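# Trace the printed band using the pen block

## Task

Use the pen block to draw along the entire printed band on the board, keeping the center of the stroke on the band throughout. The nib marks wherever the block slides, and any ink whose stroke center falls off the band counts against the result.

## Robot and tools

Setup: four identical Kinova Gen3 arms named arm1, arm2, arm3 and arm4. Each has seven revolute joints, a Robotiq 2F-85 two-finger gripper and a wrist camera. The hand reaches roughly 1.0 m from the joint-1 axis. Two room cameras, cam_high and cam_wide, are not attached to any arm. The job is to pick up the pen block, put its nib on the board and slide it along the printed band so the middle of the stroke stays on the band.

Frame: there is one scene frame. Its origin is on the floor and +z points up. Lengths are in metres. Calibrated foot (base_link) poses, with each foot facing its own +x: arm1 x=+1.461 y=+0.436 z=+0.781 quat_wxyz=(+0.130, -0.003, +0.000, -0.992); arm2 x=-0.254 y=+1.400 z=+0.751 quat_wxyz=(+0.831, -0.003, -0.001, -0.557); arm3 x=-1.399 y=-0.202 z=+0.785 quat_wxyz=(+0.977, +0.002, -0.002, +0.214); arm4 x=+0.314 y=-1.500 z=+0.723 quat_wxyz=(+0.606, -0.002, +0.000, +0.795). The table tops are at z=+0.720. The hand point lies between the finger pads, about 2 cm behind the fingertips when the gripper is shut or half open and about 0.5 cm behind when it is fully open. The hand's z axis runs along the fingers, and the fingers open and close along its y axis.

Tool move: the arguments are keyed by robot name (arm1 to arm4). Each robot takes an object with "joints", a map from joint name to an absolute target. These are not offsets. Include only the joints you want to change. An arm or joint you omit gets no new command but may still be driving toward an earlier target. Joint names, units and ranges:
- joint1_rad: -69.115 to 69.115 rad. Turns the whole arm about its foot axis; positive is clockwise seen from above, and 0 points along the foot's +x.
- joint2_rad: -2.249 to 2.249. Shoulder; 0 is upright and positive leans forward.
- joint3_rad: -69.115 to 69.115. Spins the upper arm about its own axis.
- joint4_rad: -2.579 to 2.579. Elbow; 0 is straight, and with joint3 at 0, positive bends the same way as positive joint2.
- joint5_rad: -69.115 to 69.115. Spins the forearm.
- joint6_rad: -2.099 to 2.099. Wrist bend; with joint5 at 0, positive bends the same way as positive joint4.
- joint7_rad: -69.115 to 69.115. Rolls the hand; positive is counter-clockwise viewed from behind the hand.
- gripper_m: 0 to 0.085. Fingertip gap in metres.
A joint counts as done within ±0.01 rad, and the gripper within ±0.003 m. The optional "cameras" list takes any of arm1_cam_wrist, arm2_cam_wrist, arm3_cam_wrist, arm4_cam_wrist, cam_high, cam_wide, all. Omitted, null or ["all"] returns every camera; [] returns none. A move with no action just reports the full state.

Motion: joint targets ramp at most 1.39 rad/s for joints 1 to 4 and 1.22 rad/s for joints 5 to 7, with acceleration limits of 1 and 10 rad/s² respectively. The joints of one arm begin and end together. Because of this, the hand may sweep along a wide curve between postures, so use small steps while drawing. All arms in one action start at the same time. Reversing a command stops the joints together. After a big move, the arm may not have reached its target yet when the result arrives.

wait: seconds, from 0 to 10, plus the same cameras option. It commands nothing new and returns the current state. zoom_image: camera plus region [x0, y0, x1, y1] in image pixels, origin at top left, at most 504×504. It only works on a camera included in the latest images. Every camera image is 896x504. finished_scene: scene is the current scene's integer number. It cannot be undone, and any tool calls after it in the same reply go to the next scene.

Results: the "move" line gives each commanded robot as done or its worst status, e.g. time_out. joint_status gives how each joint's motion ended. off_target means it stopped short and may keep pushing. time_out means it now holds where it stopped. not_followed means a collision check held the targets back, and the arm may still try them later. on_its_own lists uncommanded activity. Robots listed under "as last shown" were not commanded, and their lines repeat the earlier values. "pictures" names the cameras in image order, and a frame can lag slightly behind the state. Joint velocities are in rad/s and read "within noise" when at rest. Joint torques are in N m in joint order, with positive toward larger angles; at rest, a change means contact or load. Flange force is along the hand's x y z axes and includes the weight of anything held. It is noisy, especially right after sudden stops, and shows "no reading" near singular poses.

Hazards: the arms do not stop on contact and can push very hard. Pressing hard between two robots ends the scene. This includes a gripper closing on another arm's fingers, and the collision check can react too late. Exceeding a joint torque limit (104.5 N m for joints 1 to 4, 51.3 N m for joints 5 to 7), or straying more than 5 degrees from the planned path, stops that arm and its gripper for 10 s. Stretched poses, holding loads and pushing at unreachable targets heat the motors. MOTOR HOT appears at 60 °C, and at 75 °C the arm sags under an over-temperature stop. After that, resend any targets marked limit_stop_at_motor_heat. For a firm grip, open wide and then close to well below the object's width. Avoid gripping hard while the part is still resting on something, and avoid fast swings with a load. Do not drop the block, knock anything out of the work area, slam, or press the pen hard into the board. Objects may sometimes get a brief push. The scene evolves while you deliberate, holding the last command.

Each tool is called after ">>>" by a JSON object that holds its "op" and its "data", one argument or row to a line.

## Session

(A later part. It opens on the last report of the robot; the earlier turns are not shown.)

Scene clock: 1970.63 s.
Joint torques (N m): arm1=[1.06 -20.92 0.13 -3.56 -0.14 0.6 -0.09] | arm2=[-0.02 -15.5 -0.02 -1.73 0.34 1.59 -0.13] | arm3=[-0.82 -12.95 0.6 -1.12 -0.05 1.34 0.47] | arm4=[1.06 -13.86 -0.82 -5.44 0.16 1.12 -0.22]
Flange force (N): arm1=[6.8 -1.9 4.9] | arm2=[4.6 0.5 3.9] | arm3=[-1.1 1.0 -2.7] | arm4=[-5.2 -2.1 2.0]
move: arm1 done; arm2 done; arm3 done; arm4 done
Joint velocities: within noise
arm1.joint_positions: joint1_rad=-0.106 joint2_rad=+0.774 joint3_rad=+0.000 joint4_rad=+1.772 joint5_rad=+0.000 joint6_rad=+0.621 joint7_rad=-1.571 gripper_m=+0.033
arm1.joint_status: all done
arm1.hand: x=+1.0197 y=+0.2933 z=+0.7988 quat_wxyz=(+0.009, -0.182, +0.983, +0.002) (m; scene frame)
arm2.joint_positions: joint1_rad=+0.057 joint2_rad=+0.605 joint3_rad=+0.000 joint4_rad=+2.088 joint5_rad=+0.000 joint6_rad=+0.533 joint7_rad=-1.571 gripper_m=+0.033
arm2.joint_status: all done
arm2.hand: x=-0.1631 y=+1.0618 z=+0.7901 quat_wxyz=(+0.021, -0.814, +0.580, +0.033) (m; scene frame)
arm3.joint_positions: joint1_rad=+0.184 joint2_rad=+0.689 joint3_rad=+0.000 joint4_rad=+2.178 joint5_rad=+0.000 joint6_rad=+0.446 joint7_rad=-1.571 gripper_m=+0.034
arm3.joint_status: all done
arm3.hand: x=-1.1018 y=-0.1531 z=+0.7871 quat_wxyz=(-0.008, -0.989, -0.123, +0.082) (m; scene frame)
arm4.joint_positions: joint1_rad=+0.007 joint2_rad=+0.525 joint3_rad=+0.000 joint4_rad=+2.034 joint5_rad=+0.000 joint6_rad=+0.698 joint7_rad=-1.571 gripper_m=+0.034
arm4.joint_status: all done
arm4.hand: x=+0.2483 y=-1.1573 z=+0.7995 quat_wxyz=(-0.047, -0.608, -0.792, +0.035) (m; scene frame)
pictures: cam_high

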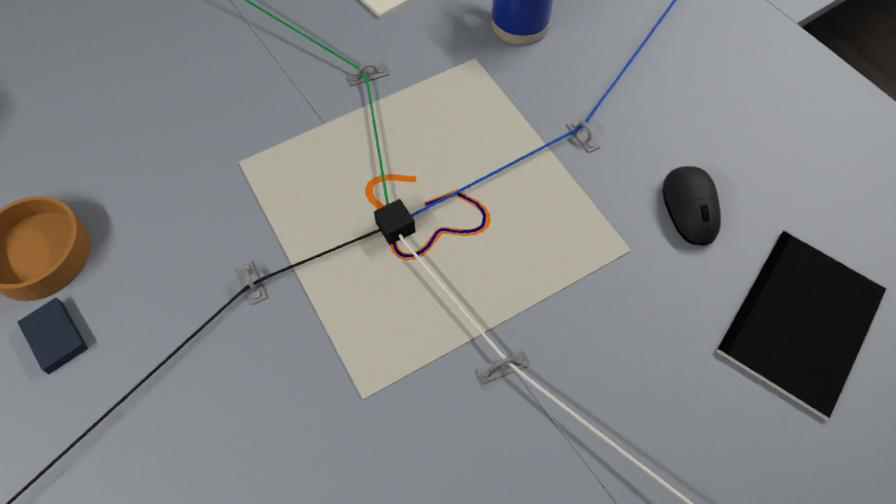

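>>> {"op": "move", "data": {
  "arm1": {"joints": {"joint4_rad": 1.7831}},
  "arm2": {"joints": {"joint4_rad": 2.1030}},
  "arm3": {"joints": {"joint4_rad": 2.1683}},
  "arm4": {"joints": {"joint4_rad": 2.0224}},
  "cameras": []
}}

>>> {"op": "move", "data": {
  "arm1": {"joints": {"joint4_rad": 1.7886}},
  "arm2": {"joints": {"joint4_rad": 2.1148}},
  "arm3": {"joints": {"joint4_rad": 2.1629}},
  "arm4": {"joints": {"joint4_rad": 2.0115}},
  "cameras": ["cam_high"]
}}

>>> {"op": "zoom_image", "data": {
  "camera": "cam_high",
  "region": [360, 170, 432, 230]
}}

>>> {"op": "move", "data": {
  "arm1": {"joints": {"joint4_rad": 1.7854}},
  "arm2": {"joints": {"joint4_rad": 2.1248}},
  "arm3": {"joints": {"joint4_rad": 2.1650}},
  "arm4": {"joints": {"joint4_rad": 1.9993}},
  "cameras": []
}}

>>> {"op": "move", "data": {
  "arm1": {"joints": {"joint4_rad": 1.7761}},
  "arm2": {"joints": {"joint4_rad": 2.1347}},
  "arm3": {"joints": {"joint4_rad": 2.1717}},
  "arm4": {"joints": {"joint4_rad": 1.9844}},
  "cameras": ["cam_high"]
}}

>>> {"op": "zoom_image", "data": {
  "camera": "cam_high",
  "region": [360, 170, 432, 230]
}}

Scene clock: 2059.57 s.
Joint torques (N m): arm1=[1.08 -20.8 0.13 -3.45 -0.17 0.67 -0.09] | arm2=[0.03 -15.35 -0.1 -1.85 0.34 1.54 -0.11] | arm3=[-0.87 -13.11 0.59 -1.28 -0.04 1.27 0.44] | arm4=[1.08 -13.94 -0.85 -5.5 0.18 1.11 -0.21]
Flange force (N): arm1=[6.7 -1.9 5.0] | arm2=[3.9 0.3 3.8] | arm3=[-1.1 1.2 -2.6] | arm4=[-5.1 -2.2 1.9]
move: arm1 done; arm2 done; arm3 done; arm4 done
Joint velocities: within noise
arm1.joint_positions: joint1_rad=-0.106 joint2_rad=+0.774 joint3_rad=+0.000 joint4_rad=+1.783 joint5_rad=+0.000 joint6_rad=+0.621 joint7_rad=-1.571 gripper_m=+0.033
arm1.joint_status: all done
arm1.hand: x=+1.0257 y=+0.2956 z=+0.7969 quat_wxyz=(+0.014, -0.182, +0.983, +0.003) (m; scene frame)
arm2.joint_positions: joint1_rad=+0.057 joint2_rad=+0.605 joint3_rad=+0.000 joint4_rad=+2.103 joint5_rad=+0.000 joint6_rad=+0.533 joint7_rad=-1.571 gripper_m=+0.033
arm2.joint_status: all done
arm2.hand: x=-0.1659 y=+1.0700 z=+0.7885 quat_wxyz=(+0.026, -0.813, +0.580, +0.039) (m; scene frame)
arm3.joint_positions: joint1_rad=+0.184 joint2_rad=+0.689 joint3_rad=+0.000 joint4_rad=+2.168 joint5_rad=+0.000 joint6_rad=+0.446 joint7_rad=-1.571 gripper_m=+0.034
arm3.joint_status: all done
arm3.hand: x=-1.0962 y=-0.1517 z=+0.7874 quat_wxyz=(-0.008, -0.989, -0.123, +0.078) (m; scene frame)
arm4.joint_positions: joint1_rad=+0.007 joint2_rad=+0.525 joint3_rad=+0.000 joint4_rad=+2.022 joint5_rad=+0.000 joint6_rad=+0.698 joint7_rad=-1.571 gripper_m=+0.034
arm4.joint_status: all done
arm4.hand: x=+0.2466 y=-1.1511 z=+0.8011 quat_wxyz=(-0.043, -0.608, -0.792, +0.032) (m; scene frame)
pictures: none
No camera images: "cameras" was empty.

Scene clock: 2060.13 s.
Joint torques (N m): arm1=[1.09 -20.71 0.11 -3.24 -0.17 0.68 -0.09] | arm2=[0.07 -15.54 -0.16 -2.25 0.37 1.29 -0.09] | arm3=[-0.84 -13.22 0.58 -1.36 -0.02 1.24 0.46] | arm4=[1.06 -14.18 -0.85 -5.7 0.17 0.93 -0.2]
Flange force (N): arm1=[7.2 -1.9 4.9] | arm2=[3.2 0.1 4.1] | arm3=[-1.1 1.1 -2.6] | arm4=[-5.0 -2.1 1.7]
move: arm1 done; arm2 done; arm3 done; arm4 done
Joint velocities: within noise
arm1.joint_positions: joint1_rad=-0.106 joint2_rad=+0.774 joint3_rad=+0.000 joint4_rad=+1.789 joint5_rad=+0.000 joint6_rad=+0.621 joint7_rad=-1.571 gripper_m=+0.033
arm1.joint_status: all done
arm1.hand: x=+1.0286 y=+0.2967 z=+0.7960 quat_wxyz=(+0.017, -0.182, +0.983, +0.004) (m; scene frame)
arm2.joint_positions: joint1_rad=+0.057 joint2_rad=+0.605 joint3_rad=+0.000 joint4_rad=+2.115 joint5_rad=+0.000 joint6_rad=+0.533 joint7_rad=-1.571 gripper_m=+0.033
arm2.joint_status: all done
arm2.hand: x=-0.1682 y=+1.0766 z=+0.7873 quat_wxyz=(+0.029, -0.813, +0.580, +0.044) (m; scene frame)
arm3.joint_positions: joint1_rad=+0.184 joint2_rad=+0.689 joint3_rad=+0.000 joint4_rad=+2.163 joint5_rad=+0.000 joint6_rad=+0.446 joint7_rad=-1.571 gripper_m=+0.034
arm3.joint_status: all done
arm3.hand: x=-1.0931 y=-0.1509 z=+0.7876 quat_wxyz=(-0.007, -0.990, -0.123, +0.075) (m; scene frame)
arm4.joint_positions: joint1_rad=+0.007 joint2_rad=+0.525 joint3_rad=+0.000 joint4_rad=+2.012 joint5_rad=+0.000 joint6_rad=+0.698 joint7_rad=-1.571 gripper_m=+0.034
arm4.joint_status: all done
arm4.hand: x=+0.2450 y=-1.1451 z=+0.8027 quat_wxyz=(-0.038, -0.608, -0.792, +0.029) (m; scene frame)
pictures: cam_high

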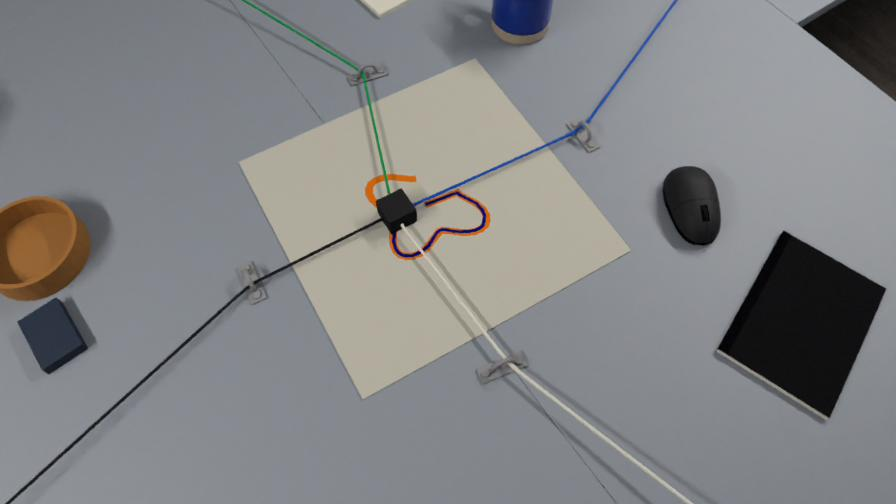

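Scaled by 7.000 from the camera's 896x504 image, which has a finer 1280x720 frame.

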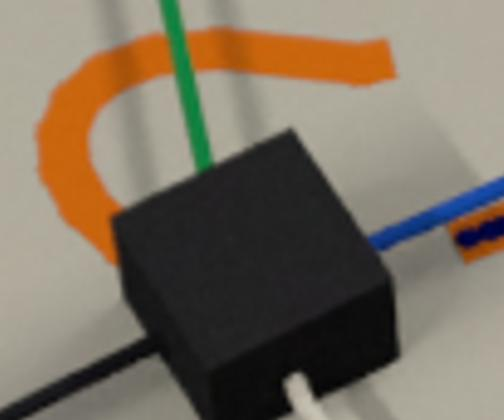

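Scene clock: 2060.70 s.
Joint torques (N m): arm1=[1.09 -20.93 0.1 -3.82 -0.17 0.44 -0.08] | arm2=[0.14 -15.08 -0.1 -1.46 0.33 1.61 -0.12] | arm3=[-0.81 -12.97 0.54 -0.93 -0.04 1.46 0.45] | arm4=[1.07 -14.36 -0.83 -6.2 0.17 0.79 -0.22]
Flange force (N): arm1=[6.0 -2.0 4.9] | arm2=[4.3 0.0 3.7] | arm3=[-0.5 1.1 -2.7] | arm4=[-6.0 -2.2 1.9]
move: arm1 done; arm2 done; arm3 done; arm4 done
Joint velocities: within noise
arm1.joint_positions: joint1_rad=-0.106 joint2_rad=+0.774 joint3_rad=+0.000 joint4_rad=+1.785 joint5_rad=+0.000 joint6_rad=+0.621 joint7_rad=-1.571 gripper_m=+0.033
arm1.joint_status: all done
arm1.hand: x=+1.0269 y=+0.2960 z=+0.7965 quat_wxyz=(+0.016, -0.182, +0.983, +0.004) (m; scene frame)
arm2.joint_positions: joint1_rad=+0.057 joint2_rad=+0.605 joint3_rad=+0.000 joint4_rad=+2.125 joint5_rad=+0.000 joint6_rad=+0.533 joint7_rad=-1.571 gripper_m=+0.033
arm2.joint_status: all done
arm2.hand: x=-0.1702 y=+1.0822 z=+0.7863 quat_wxyz=(+0.032, -0.813, +0.580, +0.048) (m; scene frame)
arm3.joint_positions: joint1_rad=+0.184 joint2_rad=+0.689 joint3_rad=+0.000 joint4_rad=+2.165 joint5_rad=+0.000 joint6_rad=+0.446 joint7_rad=-1.571 gripper_m=+0.034
arm3.joint_status: all done
arm3.hand: x=-1.0943 y=-0.1512 z=+0.7876 quat_wxyz=(-0.008, -0.989, -0.123, +0.076) (m; scene frame)
arm4.joint_positions: joint1_rad=+0.007 joint2_rad=+0.525 joint3_rad=+0.000 joint4_rad=+1.999 joint5_rad=+0.000 joint6_rad=+0.698 joint7_rad=-1.571 gripper_m=+0.034
arm4.joint_status: all done
arm4.hand: x=+0.2432 y=-1.1385 z=+0.8045 quat_wxyz=(-0.034, -0.608, -0.792, +0.025) (m; scene frame)
pictures: none
No camera images: "cameras" was empty.

Scene clock: 2061.30 s.
Joint torques (N m): arm1=[1.07 -21.19 0.13 -4.08 -0.15 0.26 -0.08] | arm2=[0.09 -14.92 0 -1.16 0.3 1.75 -0.12] | arm3=[-0.82 -12.85 0.58 -0.87 -0.01 1.57 0.42] | arm4=[1.08 -14.45 -0.85 -6.64 0.19 0.84 -0.21]
Flange force (N): arm1=[6.0 -1.9 4.9] | arm2=[4.7 0.2 3.8] | arm3=[-0.8 1.2 -2.5] | arm4=[-7.2 -2.3 2.3]
move: arm1 done; arm2 done; arm3 done; arm4 done
Joint velocities: within noise
arm1.joint_positions: joint1_rad=-0.106 joint2_rad=+0.774 joint3_rad=+0.000 joint4_rad=+1.776 joint5_rad=+0.000 joint6_rad=+0.621 joint7_rad=-1.571 gripper_m=+0.033
arm1.joint_status: all done
arm1.hand: x=+1.0220 y=+0.2941 z=+0.7981 quat_wxyz=(+0.011, -0.182, +0.983, +0.003) (m; scene frame)
arm2.joint_positions: joint1_rad=+0.057 joint2_rad=+0.605 joint3_rad=+0.000 joint4_rad=+2.135 joint5_rad=+0.000 joint6_rad=+0.533 joint7_rad=-1.571 gripper_m=+0.033
arm2.joint_status: all done
arm2.hand: x=-0.1721 y=+1.0878 z=+0.7854 quat_wxyz=(+0.035, -0.813, +0.579, +0.052) (m; scene frame)
arm3.joint_positions: joint1_rad=+0.184 joint2_rad=+0.689 joint3_rad=+0.000 joint4_rad=+2.172 joint5_rad=+0.000 joint6_rad=+0.446 joint7_rad=-1.571 gripper_m=+0.034
arm3.joint_status: all done
arm3.hand: x=-1.0983 y=-0.1522 z=+0.7873 quat_wxyz=(-0.008, -0.989, -0.123, +0.080) (m; scene frame)
arm4.joint_positions: joint1_rad=+0.007 joint2_rad=+0.525 joint3_rad=+0.000 joint4_rad=+1.984 joint5_rad=+0.000 joint6_rad=+0.698 joint7_rad=-1.571 gripper_m=+0.034
arm4.joint_status: all done
arm4.hand: x=+0.2410 y=-1.1303 z=+0.8069 quat_wxyz=(-0.028, -0.609, -0.793, +0.020) (m; scene frame)
pictures: cam_high

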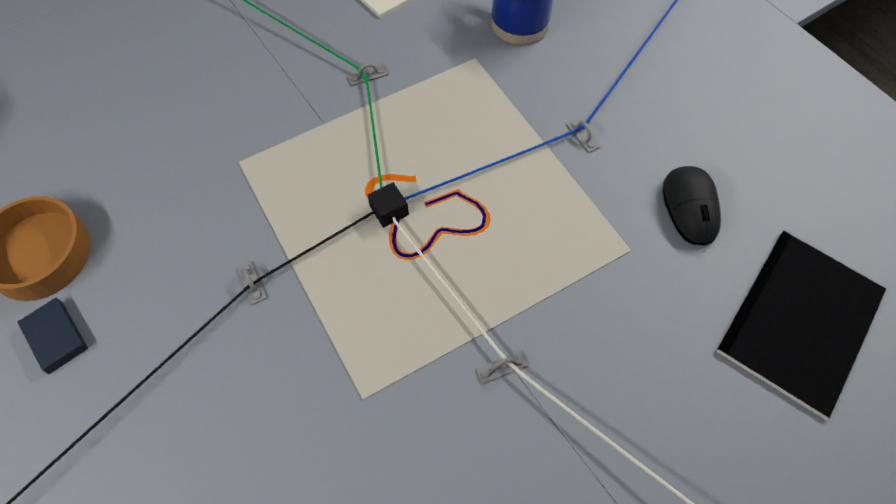

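Scaled by 7.000 from the camera's 896x504 image, which has a finer 1280x720 frame.

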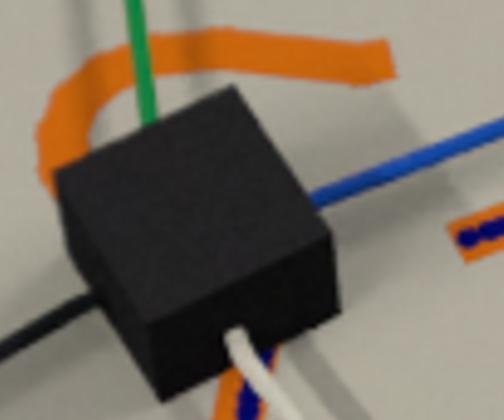

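>>> {"op": "move", "data": {
  "arm1": {"joints": {"joint4_rad": 1.7664}},
  "arm2": {"joints": {"joint4_rad": 2.1452}},
  "arm3": {"joints": {"joint4_rad": 2.1773}},
  "arm4": {"joints": {"joint4_rad": 1.9680}},
  "cameras": []
}}

>>> {"op": "move", "data": {
  "arm1": {"joints": {"joint4_rad": 1.7578}},
  "arm2": {"joints": {"joint4_rad": 2.1580}},
  "arm3": {"joints": {"joint4_rad": 2.1801}},
  "arm4": {"joints": {"joint4_rad": 1.9491}},
  "cameras": ["cam_high"]
}}

>>> {"op": "zoom_image", "data": {
  "camera": "cam_high",
  "region": [350, 165, 422, 225]
}}

>>> {"op": "move", "data": {
  "arm1": {"joints": {"joint4_rad": 1.7526}},
  "arm2": {"joints": {"joint4_rad": 2.1727}},
  "arm3": {"joints": {"joint4_rad": 2.1781}},
  "arm4": {"joints": {"joint4_rad": 1.9297}},
  "cameras": ["cam_high"]
}}

>>> {"op": "zoom_image", "data": {
  "camera": "cam_high",
  "region": [350, 165, 422, 225]
}}

Scene clock: 2087.27 s.
Joint torques (N m): arm1=[1.04 -21.36 0.14 -4.4 -0.15 0.14 -0.12] | arm2=[0.22 -14.8 -0.01 -1.08 0.34 1.79 -0.09] | arm3=[-0.78 -12.76 0.57 -0.69 -0.07 1.59 0.44] | arm4=[1.07 -14.66 -0.83 -6.39 0.19 0.75 -0.21]
Flange force (N): arm1=[5.5 -1.8 5.0] | arm2=[4.6 -0.3 3.8] | arm3=[-0.5 1.1 -2.7] | arm4=[-5.8 -2.3 1.8]
move: arm1 done; arm2 done; arm3 done; arm4 done
Joint velocities: within noise
arm1.joint_positions: joint1_rad=-0.106 joint2_rad=+0.774 joint3_rad=+0.000 joint4_rad=+1.766 joint5_rad=+0.000 joint6_rad=+0.621 joint7_rad=-1.571 gripper_m=+0.033
arm1.joint_status: all done
arm1.hand: x=+1.0168 y=+0.2922 z=+0.7997 quat_wxyz=(+0.006, -0.182, +0.983, +0.002) (m; scene frame)
arm2.joint_positions: joint1_rad=+0.057 joint2_rad=+0.605 joint3_rad=+0.000 joint4_rad=+2.145 joint5_rad=+0.000 joint6_rad=+0.533 joint7_rad=-1.571 gripper_m=+0.033
arm2.joint_status: all done
arm2.hand: x=-0.1741 y=+1.0938 z=+0.7846 quat_wxyz=(+0.038, -0.812, +0.579, +0.056) (m; scene frame)
arm3.joint_positions: joint1_rad=+0.184 joint2_rad=+0.689 joint3_rad=+0.000 joint4_rad=+2.177 joint5_rad=+0.000 joint6_rad=+0.446 joint7_rad=-1.571 gripper_m=+0.034
arm3.joint_status: all done
arm3.hand: x=-1.1015 y=-0.1530 z=+0.7871 quat_wxyz=(-0.008, -0.989, -0.123, +0.082) (m; scene frame)
arm4.joint_positions: joint1_rad=+0.007 joint2_rad=+0.525 joint3_rad=+0.000 joint4_rad=+1.968 joint5_rad=+0.000 joint6_rad=+0.698 joint7_rad=-1.571 gripper_m=+0.034
arm4.joint_status: all done
arm4.hand: x=+0.2386 y=-1.1214 z=+0.8096 quat_wxyz=(-0.021, -0.609, -0.793, +0.015) (m; scene frame)
pictures: none
No camera images: "cameras" was empty.

Scene clock: 2087.90 s.
Joint torques (N m): arm1=[1.11 -21.36 0.19 -4.37 -0.18 0.17 -0.09] | arm2=[0.06 -14.84 -0.11 -1.79 0.34 1.44 -0.14] | arm3=[-0.85 -12.78 0.57 -0.69 -0.06 1.53 0.44] | arm4=[1.07 -14.93 -0.88 -6.67 0.17 0.59 -0.2]
Flange force (N): arm1=[5.7 -2.0 4.9] | arm2=[2.8 0.2 3.8] | arm3=[-0.4 1.2 -2.8] | arm4=[-5.8 -2.3 1.7]
move: arm1 done; arm2 done; arm3 done; arm4 done
Joint velocities: within noise
arm1.joint_positions: joint1_rad=-0.106 joint2_rad=+0.774 joint3_rad=+0.000 joint4_rad=+1.758 joint5_rad=+0.000 joint6_rad=+0.621 joint7_rad=-1.571 gripper_m=+0.033
arm1.joint_status: all done
arm1.hand: x=+1.0123 y=+0.2904 z=+0.8012 quat_wxyz=(+0.002, -0.182, +0.983, +0.001) (m; scene frame)
arm2.joint_positions: joint1_rad=+0.057 joint2_rad=+0.605 joint3_rad=+0.000 joint4_rad=+2.158 joint5_rad=+0.000 joint6_rad=+0.533 joint7_rad=-1.571 gripper_m=+0.033
arm2.joint_status: all done
arm2.hand: x=-0.1766 y=+1.1010 z=+0.7836 quat_wxyz=(+0.042, -0.812, +0.579, +0.061) (m; scene frame)
arm3.joint_positions: joint1_rad=+0.184 joint2_rad=+0.689 joint3_rad=+0.000 joint4_rad=+2.180 joint5_rad=+0.000 joint6_rad=+0.446 joint7_rad=-1.571 gripper_m=+0.034
arm3.joint_status: all done
arm3.hand: x=-1.1032 y=-0.1534 z=+0.7870 quat_wxyz=(-0.008, -0.989, -0.123, +0.084) (m; scene frame)
arm4.joint_positions: joint1_rad=+0.007 joint2_rad=+0.525 joint3_rad=+0.000 joint4_rad=+1.949 joint5_rad=+0.000 joint6_rad=+0.698 joint7_rad=-1.571 gripper_m=+0.034
arm4.joint_status: all done
arm4.hand: x=+0.2359 y=-1.1112 z=+0.8130 quat_wxyz=(-0.014, -0.609, -0.793, +0.010) (m; scene frame)
pictures: cam_high

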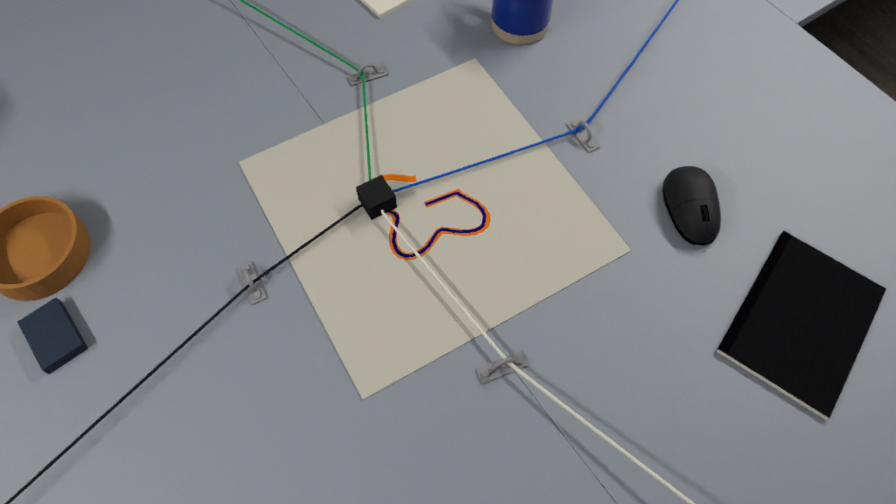

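Scaled by 7.000 from the camera's 896x504 image, which has a finer 1280x720 frame.

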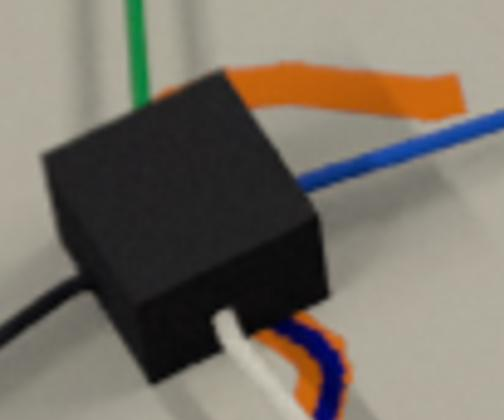

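Scene clock: 2088.53 s.
Joint torques (N m): arm1=[1.11 -21.44 0.13 -4.43 -0.16 0.14 -0.06] | arm2=[0.04 -14.34 -0.16 -0.51 0.36 2.04 -0.1] | arm3=[-0.79 -12.82 0.6 -0.81 -0.06 1.46 0.43] | arm4=[1.05 -15.11 -0.9 -6.72 0.18 0.56 -0.19]
Flange force (N): arm1=[5.8 -2.1 4.9] | arm2=[4.9 0.3 3.8] | arm3=[-0.5 1.1 -2.9] | arm4=[-5.5 -2.3 1.5]
move: arm1 done; arm2 done; arm3 done; arm4 done
Joint velocities: within noise
arm1.joint_positions: joint1_rad=-0.106 joint2_rad=+0.774 joint3_rad=+0.000 joint4_rad=+1.753 joint5_rad=+0.000 joint6_rad=+0.621 joint7_rad=-1.571 gripper_m=+0.033
arm1.joint_status: all done
arm1.hand: x=+1.0095 y=+0.2894 z=+0.8022 quat_wxyz=(-0.001, -0.182, +0.983, +0.001) (m; scene frame)
arm2.joint_positions: joint1_rad=+0.057 joint2_rad=+0.605 joint3_rad=+0.000 joint4_rad=+2.173 joint5_rad=+0.000 joint6_rad=+0.533 joint7_rad=-1.571 gripper_m=+0.033
arm2.joint_status: all done
arm2.hand: x=-0.1795 y=+1.1093 z=+0.7826 quat_wxyz=(+0.046, -0.812, +0.579, +0.067) (m; scene frame)
arm3.joint_positions: joint1_rad=+0.184 joint2_rad=+0.689 joint3_rad=+0.000 joint4_rad=+2.178 joint5_rad=+0.000 joint6_rad=+0.446 joint7_rad=-1.571 gripper_m=+0.034
arm3.joint_status: all done
arm3.hand: x=-1.1020 y=-0.1531 z=+0.7870 quat_wxyz=(-0.008, -0.989, -0.123, +0.083) (m; scene frame)
arm4.joint_positions: joint1_rad=+0.007 joint2_rad=+0.525 joint3_rad=+0.000 joint4_rad=+1.930 joint5_rad=+0.000 joint6_rad=+0.698 joint7_rad=-1.571 gripper_m=+0.034
arm4.joint_status: all done
arm4.hand: x=+0.2331 y=-1.1007 z=+0.8167 quat_wxyz=(-0.006, -0.609, -0.793, +0.004) (m; scene frame)
pictures: cam_high

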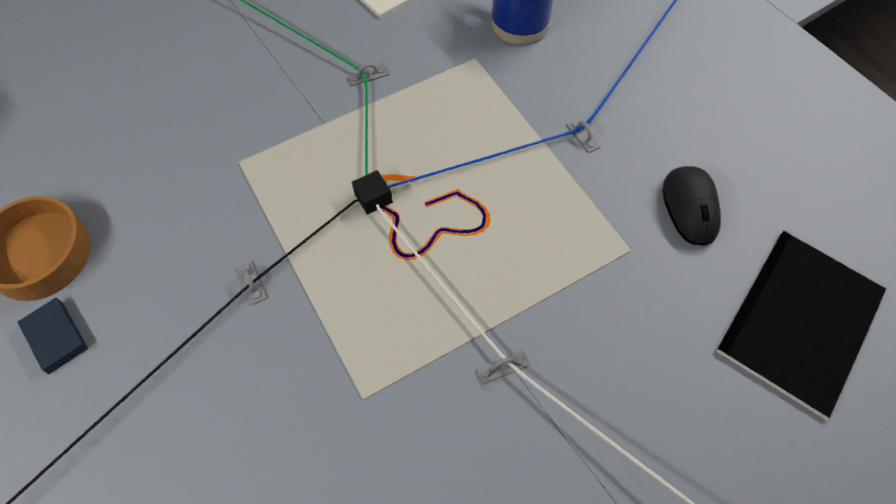

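Scaled by 7.000 from the camera's 896x504 image, which has a finer 1280x720 frame.

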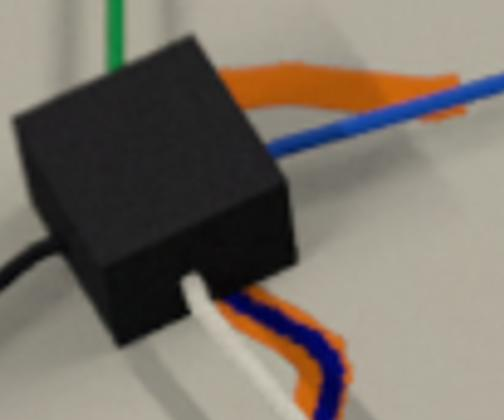

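>>> {"op": "move", "data": {
  "arm1": {"joints": {"joint4_rad": 1.7531}},
  "arm2": {"joints": {"joint4_rad": 2.1880}},
  "arm3": {"joints": {"joint4_rad": 2.1705}},
  "arm4": {"joints": {"joint4_rad": 1.9126}},
  "cameras": ["cam_high"]
}}

>>> {"op": "zoom_image", "data": {
  "camera": "cam_high",
  "region": [350, 155, 422, 215]
}}

>>> {"op": "move", "data": {
  "arm1": {"joints": {"joint4_rad": 1.7596}},
  "arm2": {"joints": {"joint4_rad": 2.2025}},
  "arm3": {"joints": {"joint4_rad": 2.1585}},
  "arm4": {"joints": {"joint4_rad": 1.9001}},
  "cameras": ["cam_high"]
}}

>>> {"op": "zoom_image", "data": {
  "camera": "cam_high",
  "region": [350, 155, 422, 215]
}}

Scene clock: 2113.93 s.
Joint torques (N m): arm1=[1.01 -21.49 0.11 -4.42 -0.18 0.12 -0.07] | arm2=[0.09 -14.14 -0.1 -0.6 0.4 1.96 -0.14] | arm3=[-0.79 -12.88 0.56 -0.92 -0.06 1.46 0.45] | arm4=[1.07 -15.29 -0.85 -6.94 0.18 0.54 -0.21]
Flange force (N): arm1=[5.9 -1.8 5.0] | arm2=[4.2 0.2 3.6] | arm3=[-0.7 1.0 -2.8] | arm4=[-5.8 -2.3 1.6]
move: arm1 done; arm2 done; arm3 done; arm4 done
Joint velocities: within noise
arm1.joint_positions: joint1_rad=-0.106 joint2_rad=+0.774 joint3_rad=+0.000 joint4_rad=+1.753 joint5_rad=+0.000 joint6_rad=+0.621 joint7_rad=-1.571 gripper_m=+0.033
arm1.joint_status: all done
arm1.hand: x=+1.0098 y=+0.2895 z=+0.8021 quat_wxyz=(+0.000, -0.182, +0.983, +0.001) (m; scene frame)
arm2.joint_positions: joint1_rad=+0.057 joint2_rad=+0.605 joint3_rad=+0.000 joint4_rad=+2.188 joint5_rad=+0.000 joint6_rad=+0.533 joint7_rad=-1.571 gripper_m=+0.033
arm2.joint_status: all done
arm2.hand: x=-0.1825 y=+1.1180 z=+0.7817 quat_wxyz=(+0.050, -0.811, +0.578, +0.073) (m; scene frame)
arm3.joint_positions: joint1_rad=+0.184 joint2_rad=+0.689 joint3_rad=+0.000 joint4_rad=+2.171 joint5_rad=+0.000 joint6_rad=+0.446 joint7_rad=-1.571 gripper_m=+0.034
arm3.joint_status: all done
arm3.hand: x=-1.0976 y=-0.1520 z=+0.7873 quat_wxyz=(-0.008, -0.989, -0.123, +0.079) (m; scene frame)
arm4.joint_positions: joint1_rad=+0.007 joint2_rad=+0.525 joint3_rad=+0.000 joint4_rad=+1.913 joint5_rad=+0.000 joint6_rad=+0.698 joint7_rad=-1.571 gripper_m=+0.034
arm4.joint_status: all done
arm4.hand: x=+0.2306 y=-1.0916 z=+0.8201 quat_wxyz=(+0.001, -0.609, -0.793, -0.001) (m; scene frame)
pictures: cam_high

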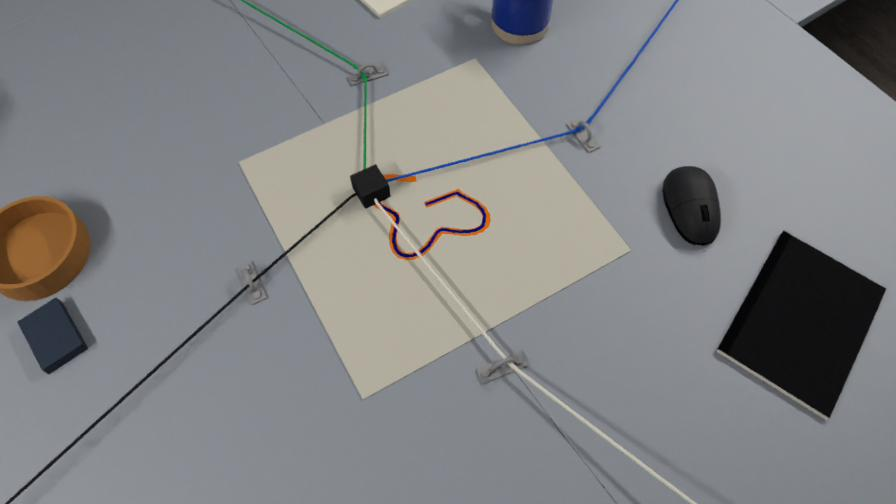

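Scaled by 7.000 from the camera's 896x504 image, which has a finer 1280x720 frame.

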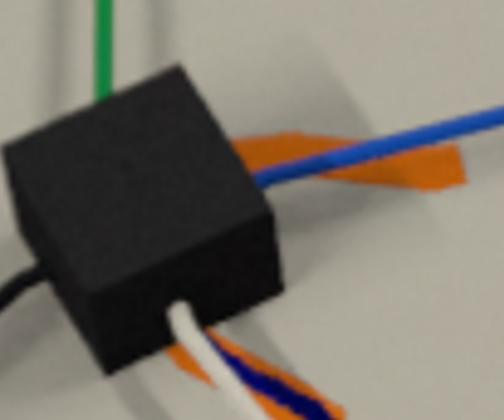

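Scene clock: 2114.53 s.
Joint torques (N m): arm1=[1.06 -21.32 0.1 -4.24 -0.19 0.25 -0.09] | arm2=[0.1 -14.17 -0.06 -0.7 0.37 1.79 -0.13] | arm3=[-0.84 -13.28 0.56 -1.7 -0.04 1.13 0.47] | arm4=[1.04 -15.5 -0.86 -7.36 0.19 0.38 -0.2]
Flange force (N): arm1=[5.9 -1.9 5.0] | arm2=[4.1 0.1 3.7] | arm3=[-1.8 1.1 -2.6] | arm4=[-6.4 -2.3 1.7]
move: arm1 done; arm2 done; arm3 done; arm4 done
Joint velocities: within noise
arm1.joint_positions: joint1_rad=-0.106 joint2_rad=+0.774 joint3_rad=+0.000 joint4_rad=+1.760 joint5_rad=+0.000 joint6_rad=+0.621 joint7_rad=-1.571 gripper_m=+0.033
arm1.joint_status: all done
arm1.hand: x=+1.0132 y=+0.2908 z=+0.8009 quat_wxyz=(+0.003, -0.182, +0.983, +0.001) (m; scene frame)
arm2.joint_positions: joint1_rad=+0.057 joint2_rad=+0.605 joint3_rad=+0.000 joint4_rad=+2.202 joint5_rad=+0.000 joint6_rad=+0.533 joint7_rad=-1.571 gripper_m=+0.033
arm2.joint_status: all done
arm2.hand: x=-0.1854 y=+1.1263 z=+0.7810 quat_wxyz=(+0.054, -0.810, +0.578, +0.079) (m; scene frame)
arm3.joint_positions: joint1_rad=+0.184 joint2_rad=+0.689 joint3_rad=+0.000 joint4_rad=+2.159 joint5_rad=+0.000 joint6_rad=+0.446 joint7_rad=-1.571 gripper_m=+0.034
arm3.joint_status: all done
arm3.hand: x=-1.0905 y=-0.1502 z=+0.7879 quat_wxyz=(-0.007, -0.990, -0.123, +0.073) (m; scene frame)
arm4.joint_positions: joint1_rad=+0.007 joint2_rad=+0.525 joint3_rad=+0.000 joint4_rad=+1.900 joint5_rad=+0.000 joint6_rad=+0.698 joint7_rad=-1.571 gripper_m=+0.034
arm4.joint_status: all done
arm4.hand: x=+0.2289 y=-1.0849 z=+0.8226 quat_wxyz=(+0.006, -0.609, -0.793, -0.005) (m; scene frame)
pictures: cam_high

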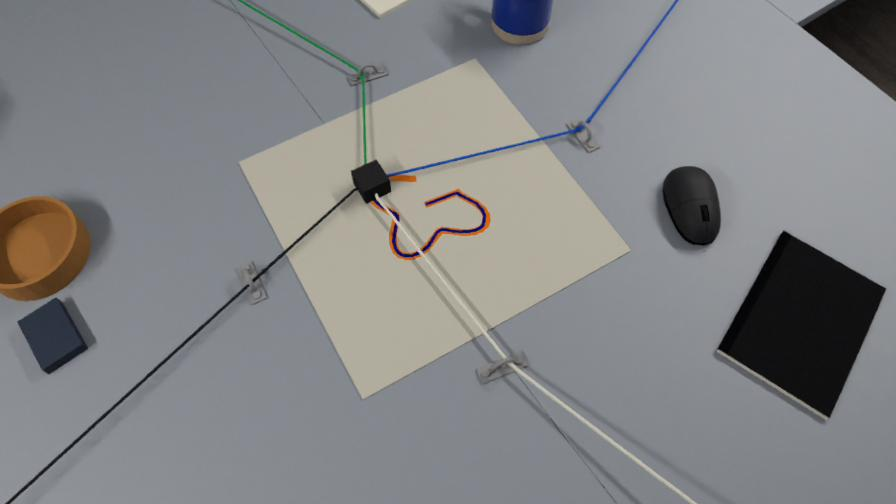

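Scaled by 7.000 from the camera's 896x504 image, which has a finer 1280x720 frame.

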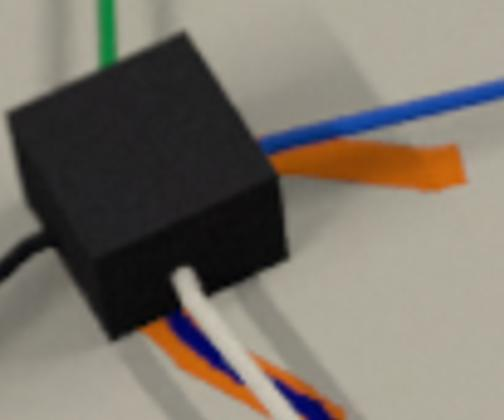

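>>> {"op": "move", "data": {
  "arm1": {"joints": {"joint4_rad": 1.7680}},
  "arm2": {"joints": {"joint4_rad": 2.2120}},
  "arm3": {"joints": {"joint4_rad": 2.1550}},
  "arm4": {"joints": {"joint4_rad": 1.8950}},
  "cameras": ["cam_high"]
}}

>>> {"op": "zoom_image", "data": {
  "camera": "cam_high",
  "region": [350, 155, 422, 215]
}}

Scene clock: 2147.90 s.
Joint torques (N m): arm1=[1.09 -20.98 0.15 -3.47 -0.19 0.62 -0.1] | arm2=[0.17 -13.24 -0.05 1.13 0.33 2.71 -0.07] | arm3=[-0.75 -12.92 0.63 -0.71 -0.04 1.63 0.46] | arm4=[1.08 -15.5 -0.84 -7.44 0.19 0.37 -0.2]
Flange force (N): arm1=[7.3 -1.9 5.0] | arm2=[6.7 0.0 2.9] | arm3=[0.0 1.0 -2.7] | arm4=[-6.6 -2.5 1.6]
move: arm1 done; arm2 done; arm3 done; arm4 done
Joint velocities: within noise
arm1.joint_positions: joint1_rad=-0.106 joint2_rad=+0.774 joint3_rad=+0.000 joint4_rad=+1.768 joint5_rad=+0.000 joint6_rad=+0.621 joint7_rad=-1.571 gripper_m=+0.033
arm1.joint_status: all done
arm1.hand: x=+1.0176 y=+0.2925 z=+0.7995 quat_wxyz=(+0.007, -0.182, +0.983, +0.002) (m; scene frame)
arm2.joint_positions: joint1_rad=+0.057 joint2_rad=+0.605 joint3_rad=+0.000 joint4_rad=+2.212 joint5_rad=+0.000 joint6_rad=+0.533 joint7_rad=-1.571 gripper_m=+0.033
arm2.joint_status: all done
arm2.hand: x=-0.1872 y=+1.1317 z=+0.7806 quat_wxyz=(+0.057, -0.810, +0.578, +0.083) (m; scene frame)
arm3.joint_positions: joint1_rad=+0.184 joint2_rad=+0.689 joint3_rad=+0.000 joint4_rad=+2.155 joint5_rad=+0.000 joint6_rad=+0.446 joint7_rad=-1.571 gripper_m=+0.034
arm3.joint_status: all done
arm3.hand: x=-1.0884 y=-0.1497 z=+0.7880 quat_wxyz=(-0.007, -0.990, -0.123, +0.071) (m; scene frame)
arm4.joint_positions: joint1_rad=+0.007 joint2_rad=+0.525 joint3_rad=+0.000 joint4_rad=+1.895 joint5_rad=+0.000 joint6_rad=+0.698 joint7_rad=-1.571 gripper_m=+0.034
arm4.joint_status: all done
arm4.hand: x=+0.2281 y=-1.0822 z=+0.8237 quat_wxyz=(+0.008, -0.609, -0.793, -0.007) (m; scene frame)
pictures: cam_high

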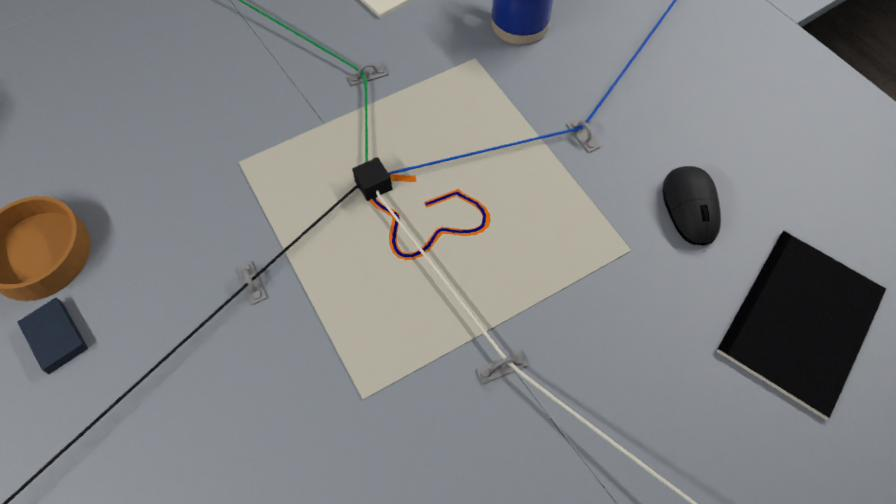

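Scaled by 7.000 from the camera's 896x504 image, which has a finer 1280x720 frame.

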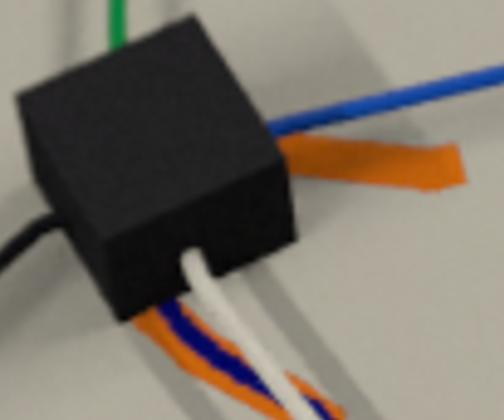

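>>> {"op": "move", "data": {
  "arm1": {"joints": {"joint4_rad": 1.7660}},
  "arm2": {"joints": {"joint4_rad": 2.2138}},
  "arm3": {"joints": {"joint4_rad": 2.1550}},
  "arm4": {"joints": {"joint4_rad": 1.8930}},
  "cameras": ["cam_high"]
}}

>>> {"op": "zoom_image", "data": {
  "camera": "cam_high",
  "region": [350, 155, 422, 215]
}}

Scene clock: 2167.67 s.
Joint torques (N m): arm1=[1.06 -21.17 0.12 -4.03 -0.15 0.35 -0.09] | arm2=[0.13 -13.12 -0.16 1.71 0.36 3.02 -0.09] | arm3=[-0.75 -12.87 0.6 -0.51 -0.04 1.76 0.46] | arm4=[1.03 -15.58 -0.82 -7.6 0.18 0.32 -0.21]
Flange force (N): arm1=[6.1 -1.9 4.9] | arm2=[7.8 0.2 3.2] | arm3=[0.3 1.0 -2.6] | arm4=[-6.9 -2.3 1.7]
move: arm1 done; arm2 done; arm3 done; arm4 done
Joint velocities: within noise
arm1.joint_positions: joint1_rad=-0.106 joint2_rad=+0.774 joint3_rad=+0.000 joint4_rad=+1.766 joint5_rad=+0.000 joint6_rad=+0.621 joint7_rad=-1.571 gripper_m=+0.033
arm1.joint_status: all done
arm1.hand: x=+1.0166 y=+0.2921 z=+0.7998 quat_wxyz=(+0.006, -0.182, +0.983, +0.002) (m; scene frame)
arm2.joint_positions: joint1_rad=+0.057 joint2_rad=+0.605 joint3_rad=+0.000 joint4_rad=+2.214 joint5_rad=+0.000 joint6_rad=+0.533 joint7_rad=-1.571 gripper_m=+0.033
arm2.joint_status: all done
arm2.hand: x=-0.1876 y=+1.1327 z=+0.7805 quat_wxyz=(+0.058, -0.810, +0.578, +0.084) (m; scene frame)
arm3.joint_positions: joint1_rad=+0.184 joint2_rad=+0.689 joint3_rad=+0.000 joint4_rad=+2.155 joint5_rad=+0.000 joint6_rad=+0.446 joint7_rad=-1.571 gripper_m=+0.034
arm3.joint_status: all done
arm3.hand: x=-1.0884 y=-0.1497 z=+0.7880 quat_wxyz=(-0.007, -0.990, -0.123, +0.071) (m; scene frame)
arm4.joint_positions: joint1_rad=+0.007 joint2_rad=+0.525 joint3_rad=+0.000 joint4_rad=+1.893 joint5_rad=+0.000 joint6_rad=+0.698 joint7_rad=-1.571 gripper_m=+0.034
arm4.joint_status: all done
arm4.hand: x=+0.2279 y=-1.0812 z=+0.8241 quat_wxyz=(+0.008, -0.609, -0.793, -0.007) (m; scene frame)
pictures: cam_high

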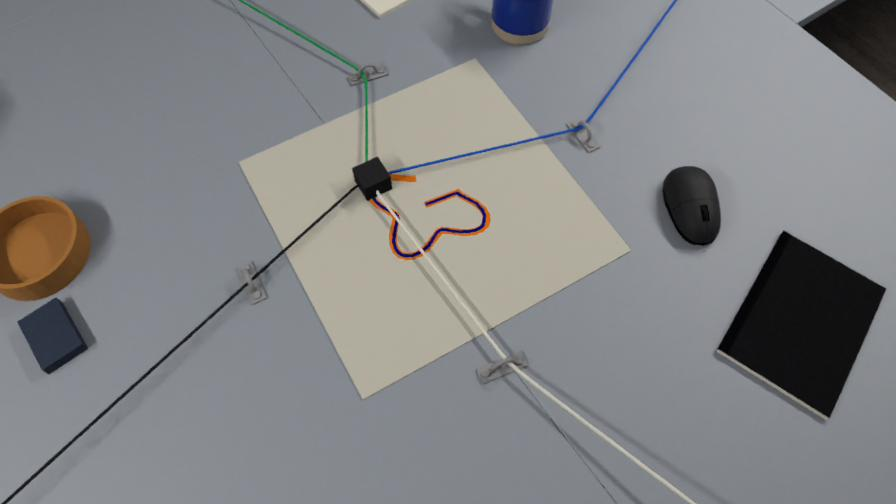

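Scaled by 7.000 from the camera's 896x504 image, which has a finer 1280x720 frame.

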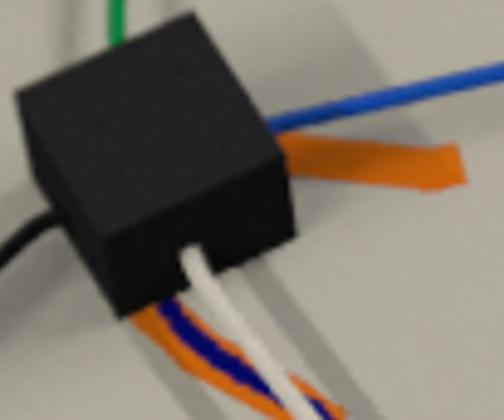

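>>> {"op": "move", "data": {
  "arm1": {"joints": {"joint4_rad": 1.7690}},
  "arm2": {"joints": {"joint4_rad": 2.2145}},
  "arm3": {"joints": {"joint4_rad": 2.1470}},
  "arm4": {"joints": {"joint4_rad": 1.8930}},
  "cameras": ["cam_high"]
}}

>>> {"op": "zoom_image", "data": {
  "camera": "cam_high",
  "region": [350, 155, 422, 215]
}}

Scene clock: 2183.07 s.
Joint torques (N m): arm1=[1.09 -21.15 0.13 -4.06 -0.12 0.28 -0.07] | arm2=[0.1 -13.45 -0.13 0.66 0.34 2.49 -0.23] | arm3=[-0.85 -13.44 0.57 -1.81 -0.06 1.05 0.41] | arm4=[1.08 -15.46 -0.86 -7.1 0.18 0.58 -0.2]
Flange force (N): arm1=[6.1 -2.0 4.8] | arm2=[5.9 0.5 3.3] | arm3=[-1.6 1.3 -2.7] | arm4=[-5.9 -2.4 1.8]
move: arm1 done; arm2 done; arm3 done; arm4 done
Joint velocities: within noise
arm1.joint_positions: joint1_rad=-0.106 joint2_rad=+0.774 joint3_rad=+0.000 joint4_rad=+1.769 joint5_rad=+0.000 joint6_rad=+0.621 joint7_rad=-1.571 gripper_m=+0.033
arm1.joint_status: all done
arm1.hand: x=+1.0182 y=+0.2927 z=+0.7993 quat_wxyz=(+0.008, -0.182, +0.983, +0.002) (m; scene frame)
arm2.joint_positions: joint1_rad=+0.057 joint2_rad=+0.605 joint3_rad=+0.000 joint4_rad=+2.215 joint5_rad=+0.000 joint6_rad=+0.533 joint7_rad=-1.571 gripper_m=+0.033
arm2.joint_status: all done
arm2.hand: x=-0.1877 y=+1.1331 z=+0.7805 quat_wxyz=(+0.058, -0.810, +0.578, +0.084) (m; scene frame)
arm3.joint_positions: joint1_rad=+0.184 joint2_rad=+0.689 joint3_rad=+0.000 joint4_rad=+2.147 joint5_rad=+0.000 joint6_rad=+0.446 joint7_rad=-1.571 gripper_m=+0.034
arm3.joint_status: all done
arm3.hand: x=-1.0837 y=-0.1485 z=+0.7884 quat_wxyz=(-0.006, -0.990, -0.123, +0.067) (m; scene frame)
arm4.joint_positions: joint1_rad=+0.007 joint2_rad=+0.525 joint3_rad=+0.000 joint4_rad=+1.893 joint5_rad=+0.000 joint6_rad=+0.698 joint7_rad=-1.571 gripper_m=+0.034
arm4.joint_status: all done
arm4.hand: x=+0.2279 y=-1.0812 z=+0.8242 quat_wxyz=(+0.009, -0.609, -0.793, -0.007) (m; scene frame)
pictures: cam_high

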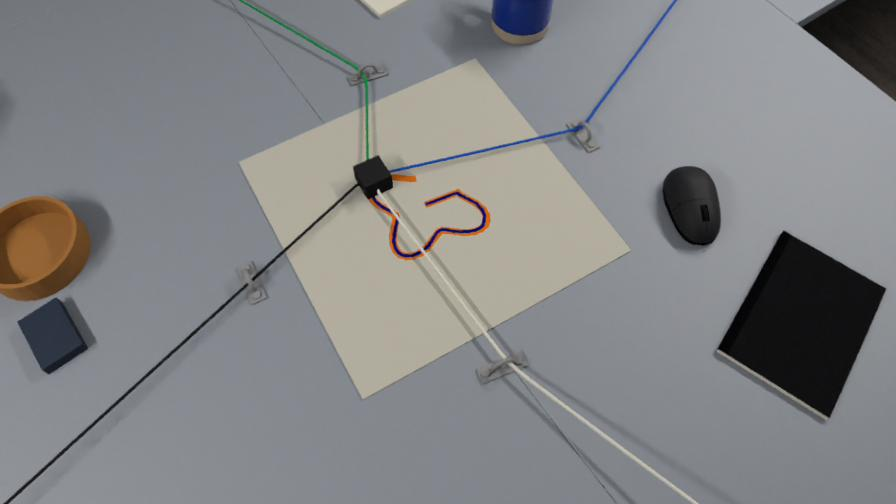

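Scaled by 7.000 from the camera's 896x504 image, which has a finer 1280x720 frame.

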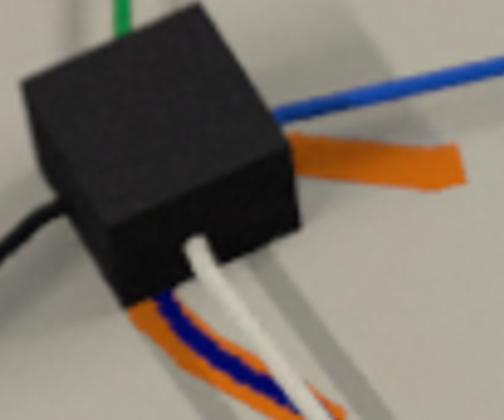

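>>> {"op": "move", "data": {
  "arm1": {"joints": {"joint4_rad": 1.7790}},
  "arm2": {"joints": {"joint4_rad": 2.2185}},
  "arm3": {"joints": {"joint4_rad": 2.1380}},
  "arm4": {"joints": {"joint4_rad": 1.8930}},
  "cameras": ["cam_high"]
}}

>>> {"op": "zoom_image", "data": {
  "camera": "cam_high",
  "region": [350, 155, 422, 215]
}}

>>> {"op": "move", "data": {
  "arm1": {"joints": {"joint4_rad": 1.7880}},
  "arm2": {"joints": {"joint4_rad": 2.2215}},
  "arm3": {"joints": {"joint4_rad": 2.1290}},
  "arm4": {"joints": {"joint4_rad": 1.8935}},
  "cameras": ["cam_high"]
}}

>>> {"op": "zoom_image", "data": {
  "camera": "cam_high",
  "region": [350, 155, 422, 215]
}}

Scene clock: 2199.07 s.
Joint torques (N m): arm1=[1.09 -20.89 0.1 -3.51 -0.15 0.57 -0.1] | arm2=[0.13 -13.58 -0.14 0.43 0.36 2.29 -0.07] | arm3=[-0.8 -13.52 0.56 -1.65 -0.04 1.11 0.44] | arm4=[1.07 -15.4 -0.86 -6.89 0.17 0.67 -0.22]
Flange force (N): arm1=[7.0 -1.9 4.9] | arm2=[5.6 0.0 3.2] | arm3=[-1.0 1.1 -2.6] | arm4=[-5.4 -2.3 1.7]
move: arm1 done; arm2 done; arm3 done; arm4 done
Joint velocities: within noise
arm1.joint_positions: joint1_rad=-0.106 joint2_rad=+0.774 joint3_rad=+0.000 joint4_rad=+1.779 joint5_rad=+0.000 joint6_rad=+0.621 joint7_rad=-1.571 gripper_m=+0.033
arm1.joint_status: all done
arm1.hand: x=+1.0235 y=+0.2947 z=+0.7976 quat_wxyz=(+0.012, -0.182, +0.983, +0.003) (m; scene frame)
arm2.joint_positions: joint1_rad=+0.057 joint2_rad=+0.605 joint3_rad=+0.000 joint4_rad=+2.218 joint5_rad=+0.000 joint6_rad=+0.533 joint7_rad=-1.571 gripper_m=+0.033
arm2.joint_status: all done
arm2.hand: x=-0.1885 y=+1.1354 z=+0.7803 quat_wxyz=(+0.059, -0.810, +0.577, +0.086) (m; scene frame)
arm3.joint_positions: joint1_rad=+0.184 joint2_rad=+0.689 joint3_rad=+0.000 joint4_rad=+2.138 joint5_rad=+0.000 joint6_rad=+0.446 joint7_rad=-1.571 gripper_m=+0.034
arm3.joint_status: all done
arm3.hand: x=-1.0784 y=-0.1472 z=+0.7889 quat_wxyz=(-0.006, -0.990, -0.123, +0.063) (m; scene frame)
arm4.joint_positions: joint1_rad=+0.007 joint2_rad=+0.525 joint3_rad=+0.000 joint4_rad=+1.893 joint5_rad=+0.000 joint6_rad=+0.698 joint7_rad=-1.571 gripper_m=+0.034
arm4.joint_status: all done
arm4.hand: x=+0.2279 y=-1.0812 z=+0.8242 quat_wxyz=(+0.009, -0.609, -0.793, -0.007) (m; scene frame)
pictures: cam_high

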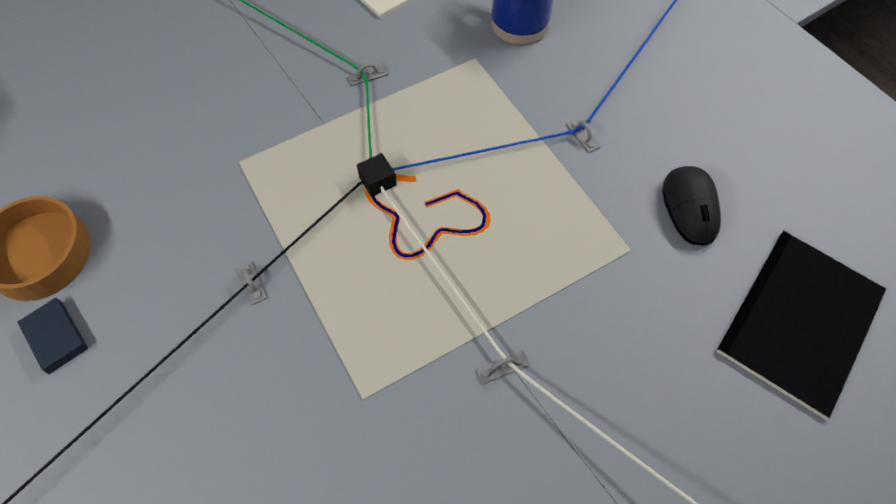

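Scaled by 7.000 from the camera's 896x504 image, which has a finer 1280x720 frame.

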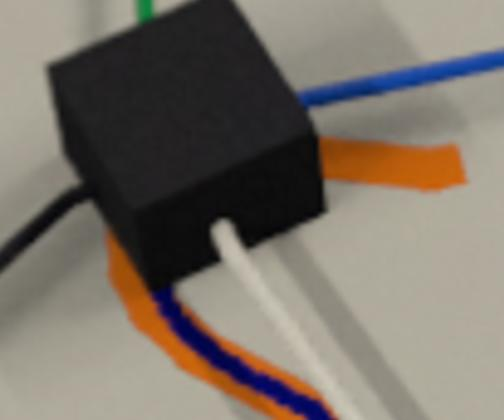

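Scene clock: 2199.60 s.
Joint torques (N m): arm1=[1.06 -20.79 0.17 -3.38 -0.16 0.62 -0.07] | arm2=[0 -13.59 -0.04 0.24 0.39 2.07 -0.14] | arm3=[-0.81 -13.57 0.57 -1.91 -0.04 1.06 0.44] | arm4=[1.09 -15.4 -0.84 -6.8 0.17 0.76 -0.19]
Flange force (N): arm1=[7.0 -1.9 4.9] | arm2=[5.4 0.5 2.8] | arm3=[-1.5 1.1 -2.7] | arm4=[-5.3 -2.4 1.9]
move: arm1 done; arm2 done; arm3 done; arm4 done
Joint velocities: within noise
arm1.joint_positions: joint1_rad=-0.106 joint2_rad=+0.774 joint3_rad=+0.000 joint4_rad=+1.788 joint5_rad=+0.000 joint6_rad=+0.621 joint7_rad=-1.571 gripper_m=+0.033
arm1.joint_status: all done
arm1.hand: x=+1.0283 y=+0.2966 z=+0.7961 quat_wxyz=(+0.017, -0.182, +0.983, +0.004) (m; scene frame)
arm2.joint_positions: joint1_rad=+0.057 joint2_rad=+0.605 joint3_rad=+0.000 joint4_rad=+2.222 joint5_rad=+0.000 joint6_rad=+0.533 joint7_rad=-1.571 gripper_m=+0.033
arm2.joint_status: all done
arm2.hand: x=-0.1891 y=+1.1371 z=+0.7802 quat_wxyz=(+0.060, -0.810, +0.577, +0.087) (m; scene frame)
arm3.joint_positions: joint1_rad=+0.184 joint2_rad=+0.689 joint3_rad=+0.000 joint4_rad=+2.129 joint5_rad=+0.000 joint6_rad=+0.446 joint7_rad=-1.571 gripper_m=+0.034
arm3.joint_status: all done
arm3.hand: x=-1.0731 y=-0.1458 z=+0.7895 quat_wxyz=(-0.005, -0.991, -0.123, +0.058) (m; scene frame)
arm4.joint_positions: joint1_rad=+0.007 joint2_rad=+0.525 joint3_rad=+0.000 joint4_rad=+1.894 joint5_rad=+0.000 joint6_rad=+0.698 joint7_rad=-1.571 gripper_m=+0.034
arm4.joint_status: all done
arm4.hand: x=+0.2279 y=-1.0814 z=+0.8241 quat_wxyz=(+0.008, -0.609, -0.793, -0.007) (m; scene frame)
pictures: cam_high

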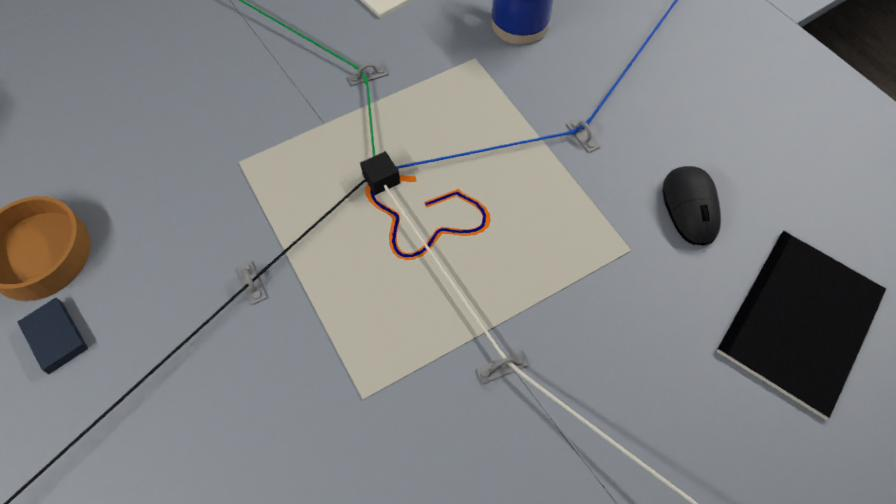

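Scaled by 7.000 from the camera's 896x504 image, which has a finer 1280x720 frame.

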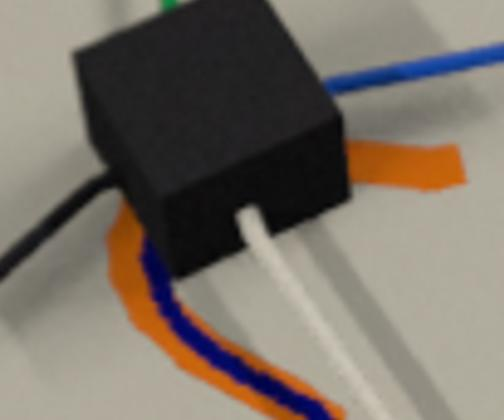

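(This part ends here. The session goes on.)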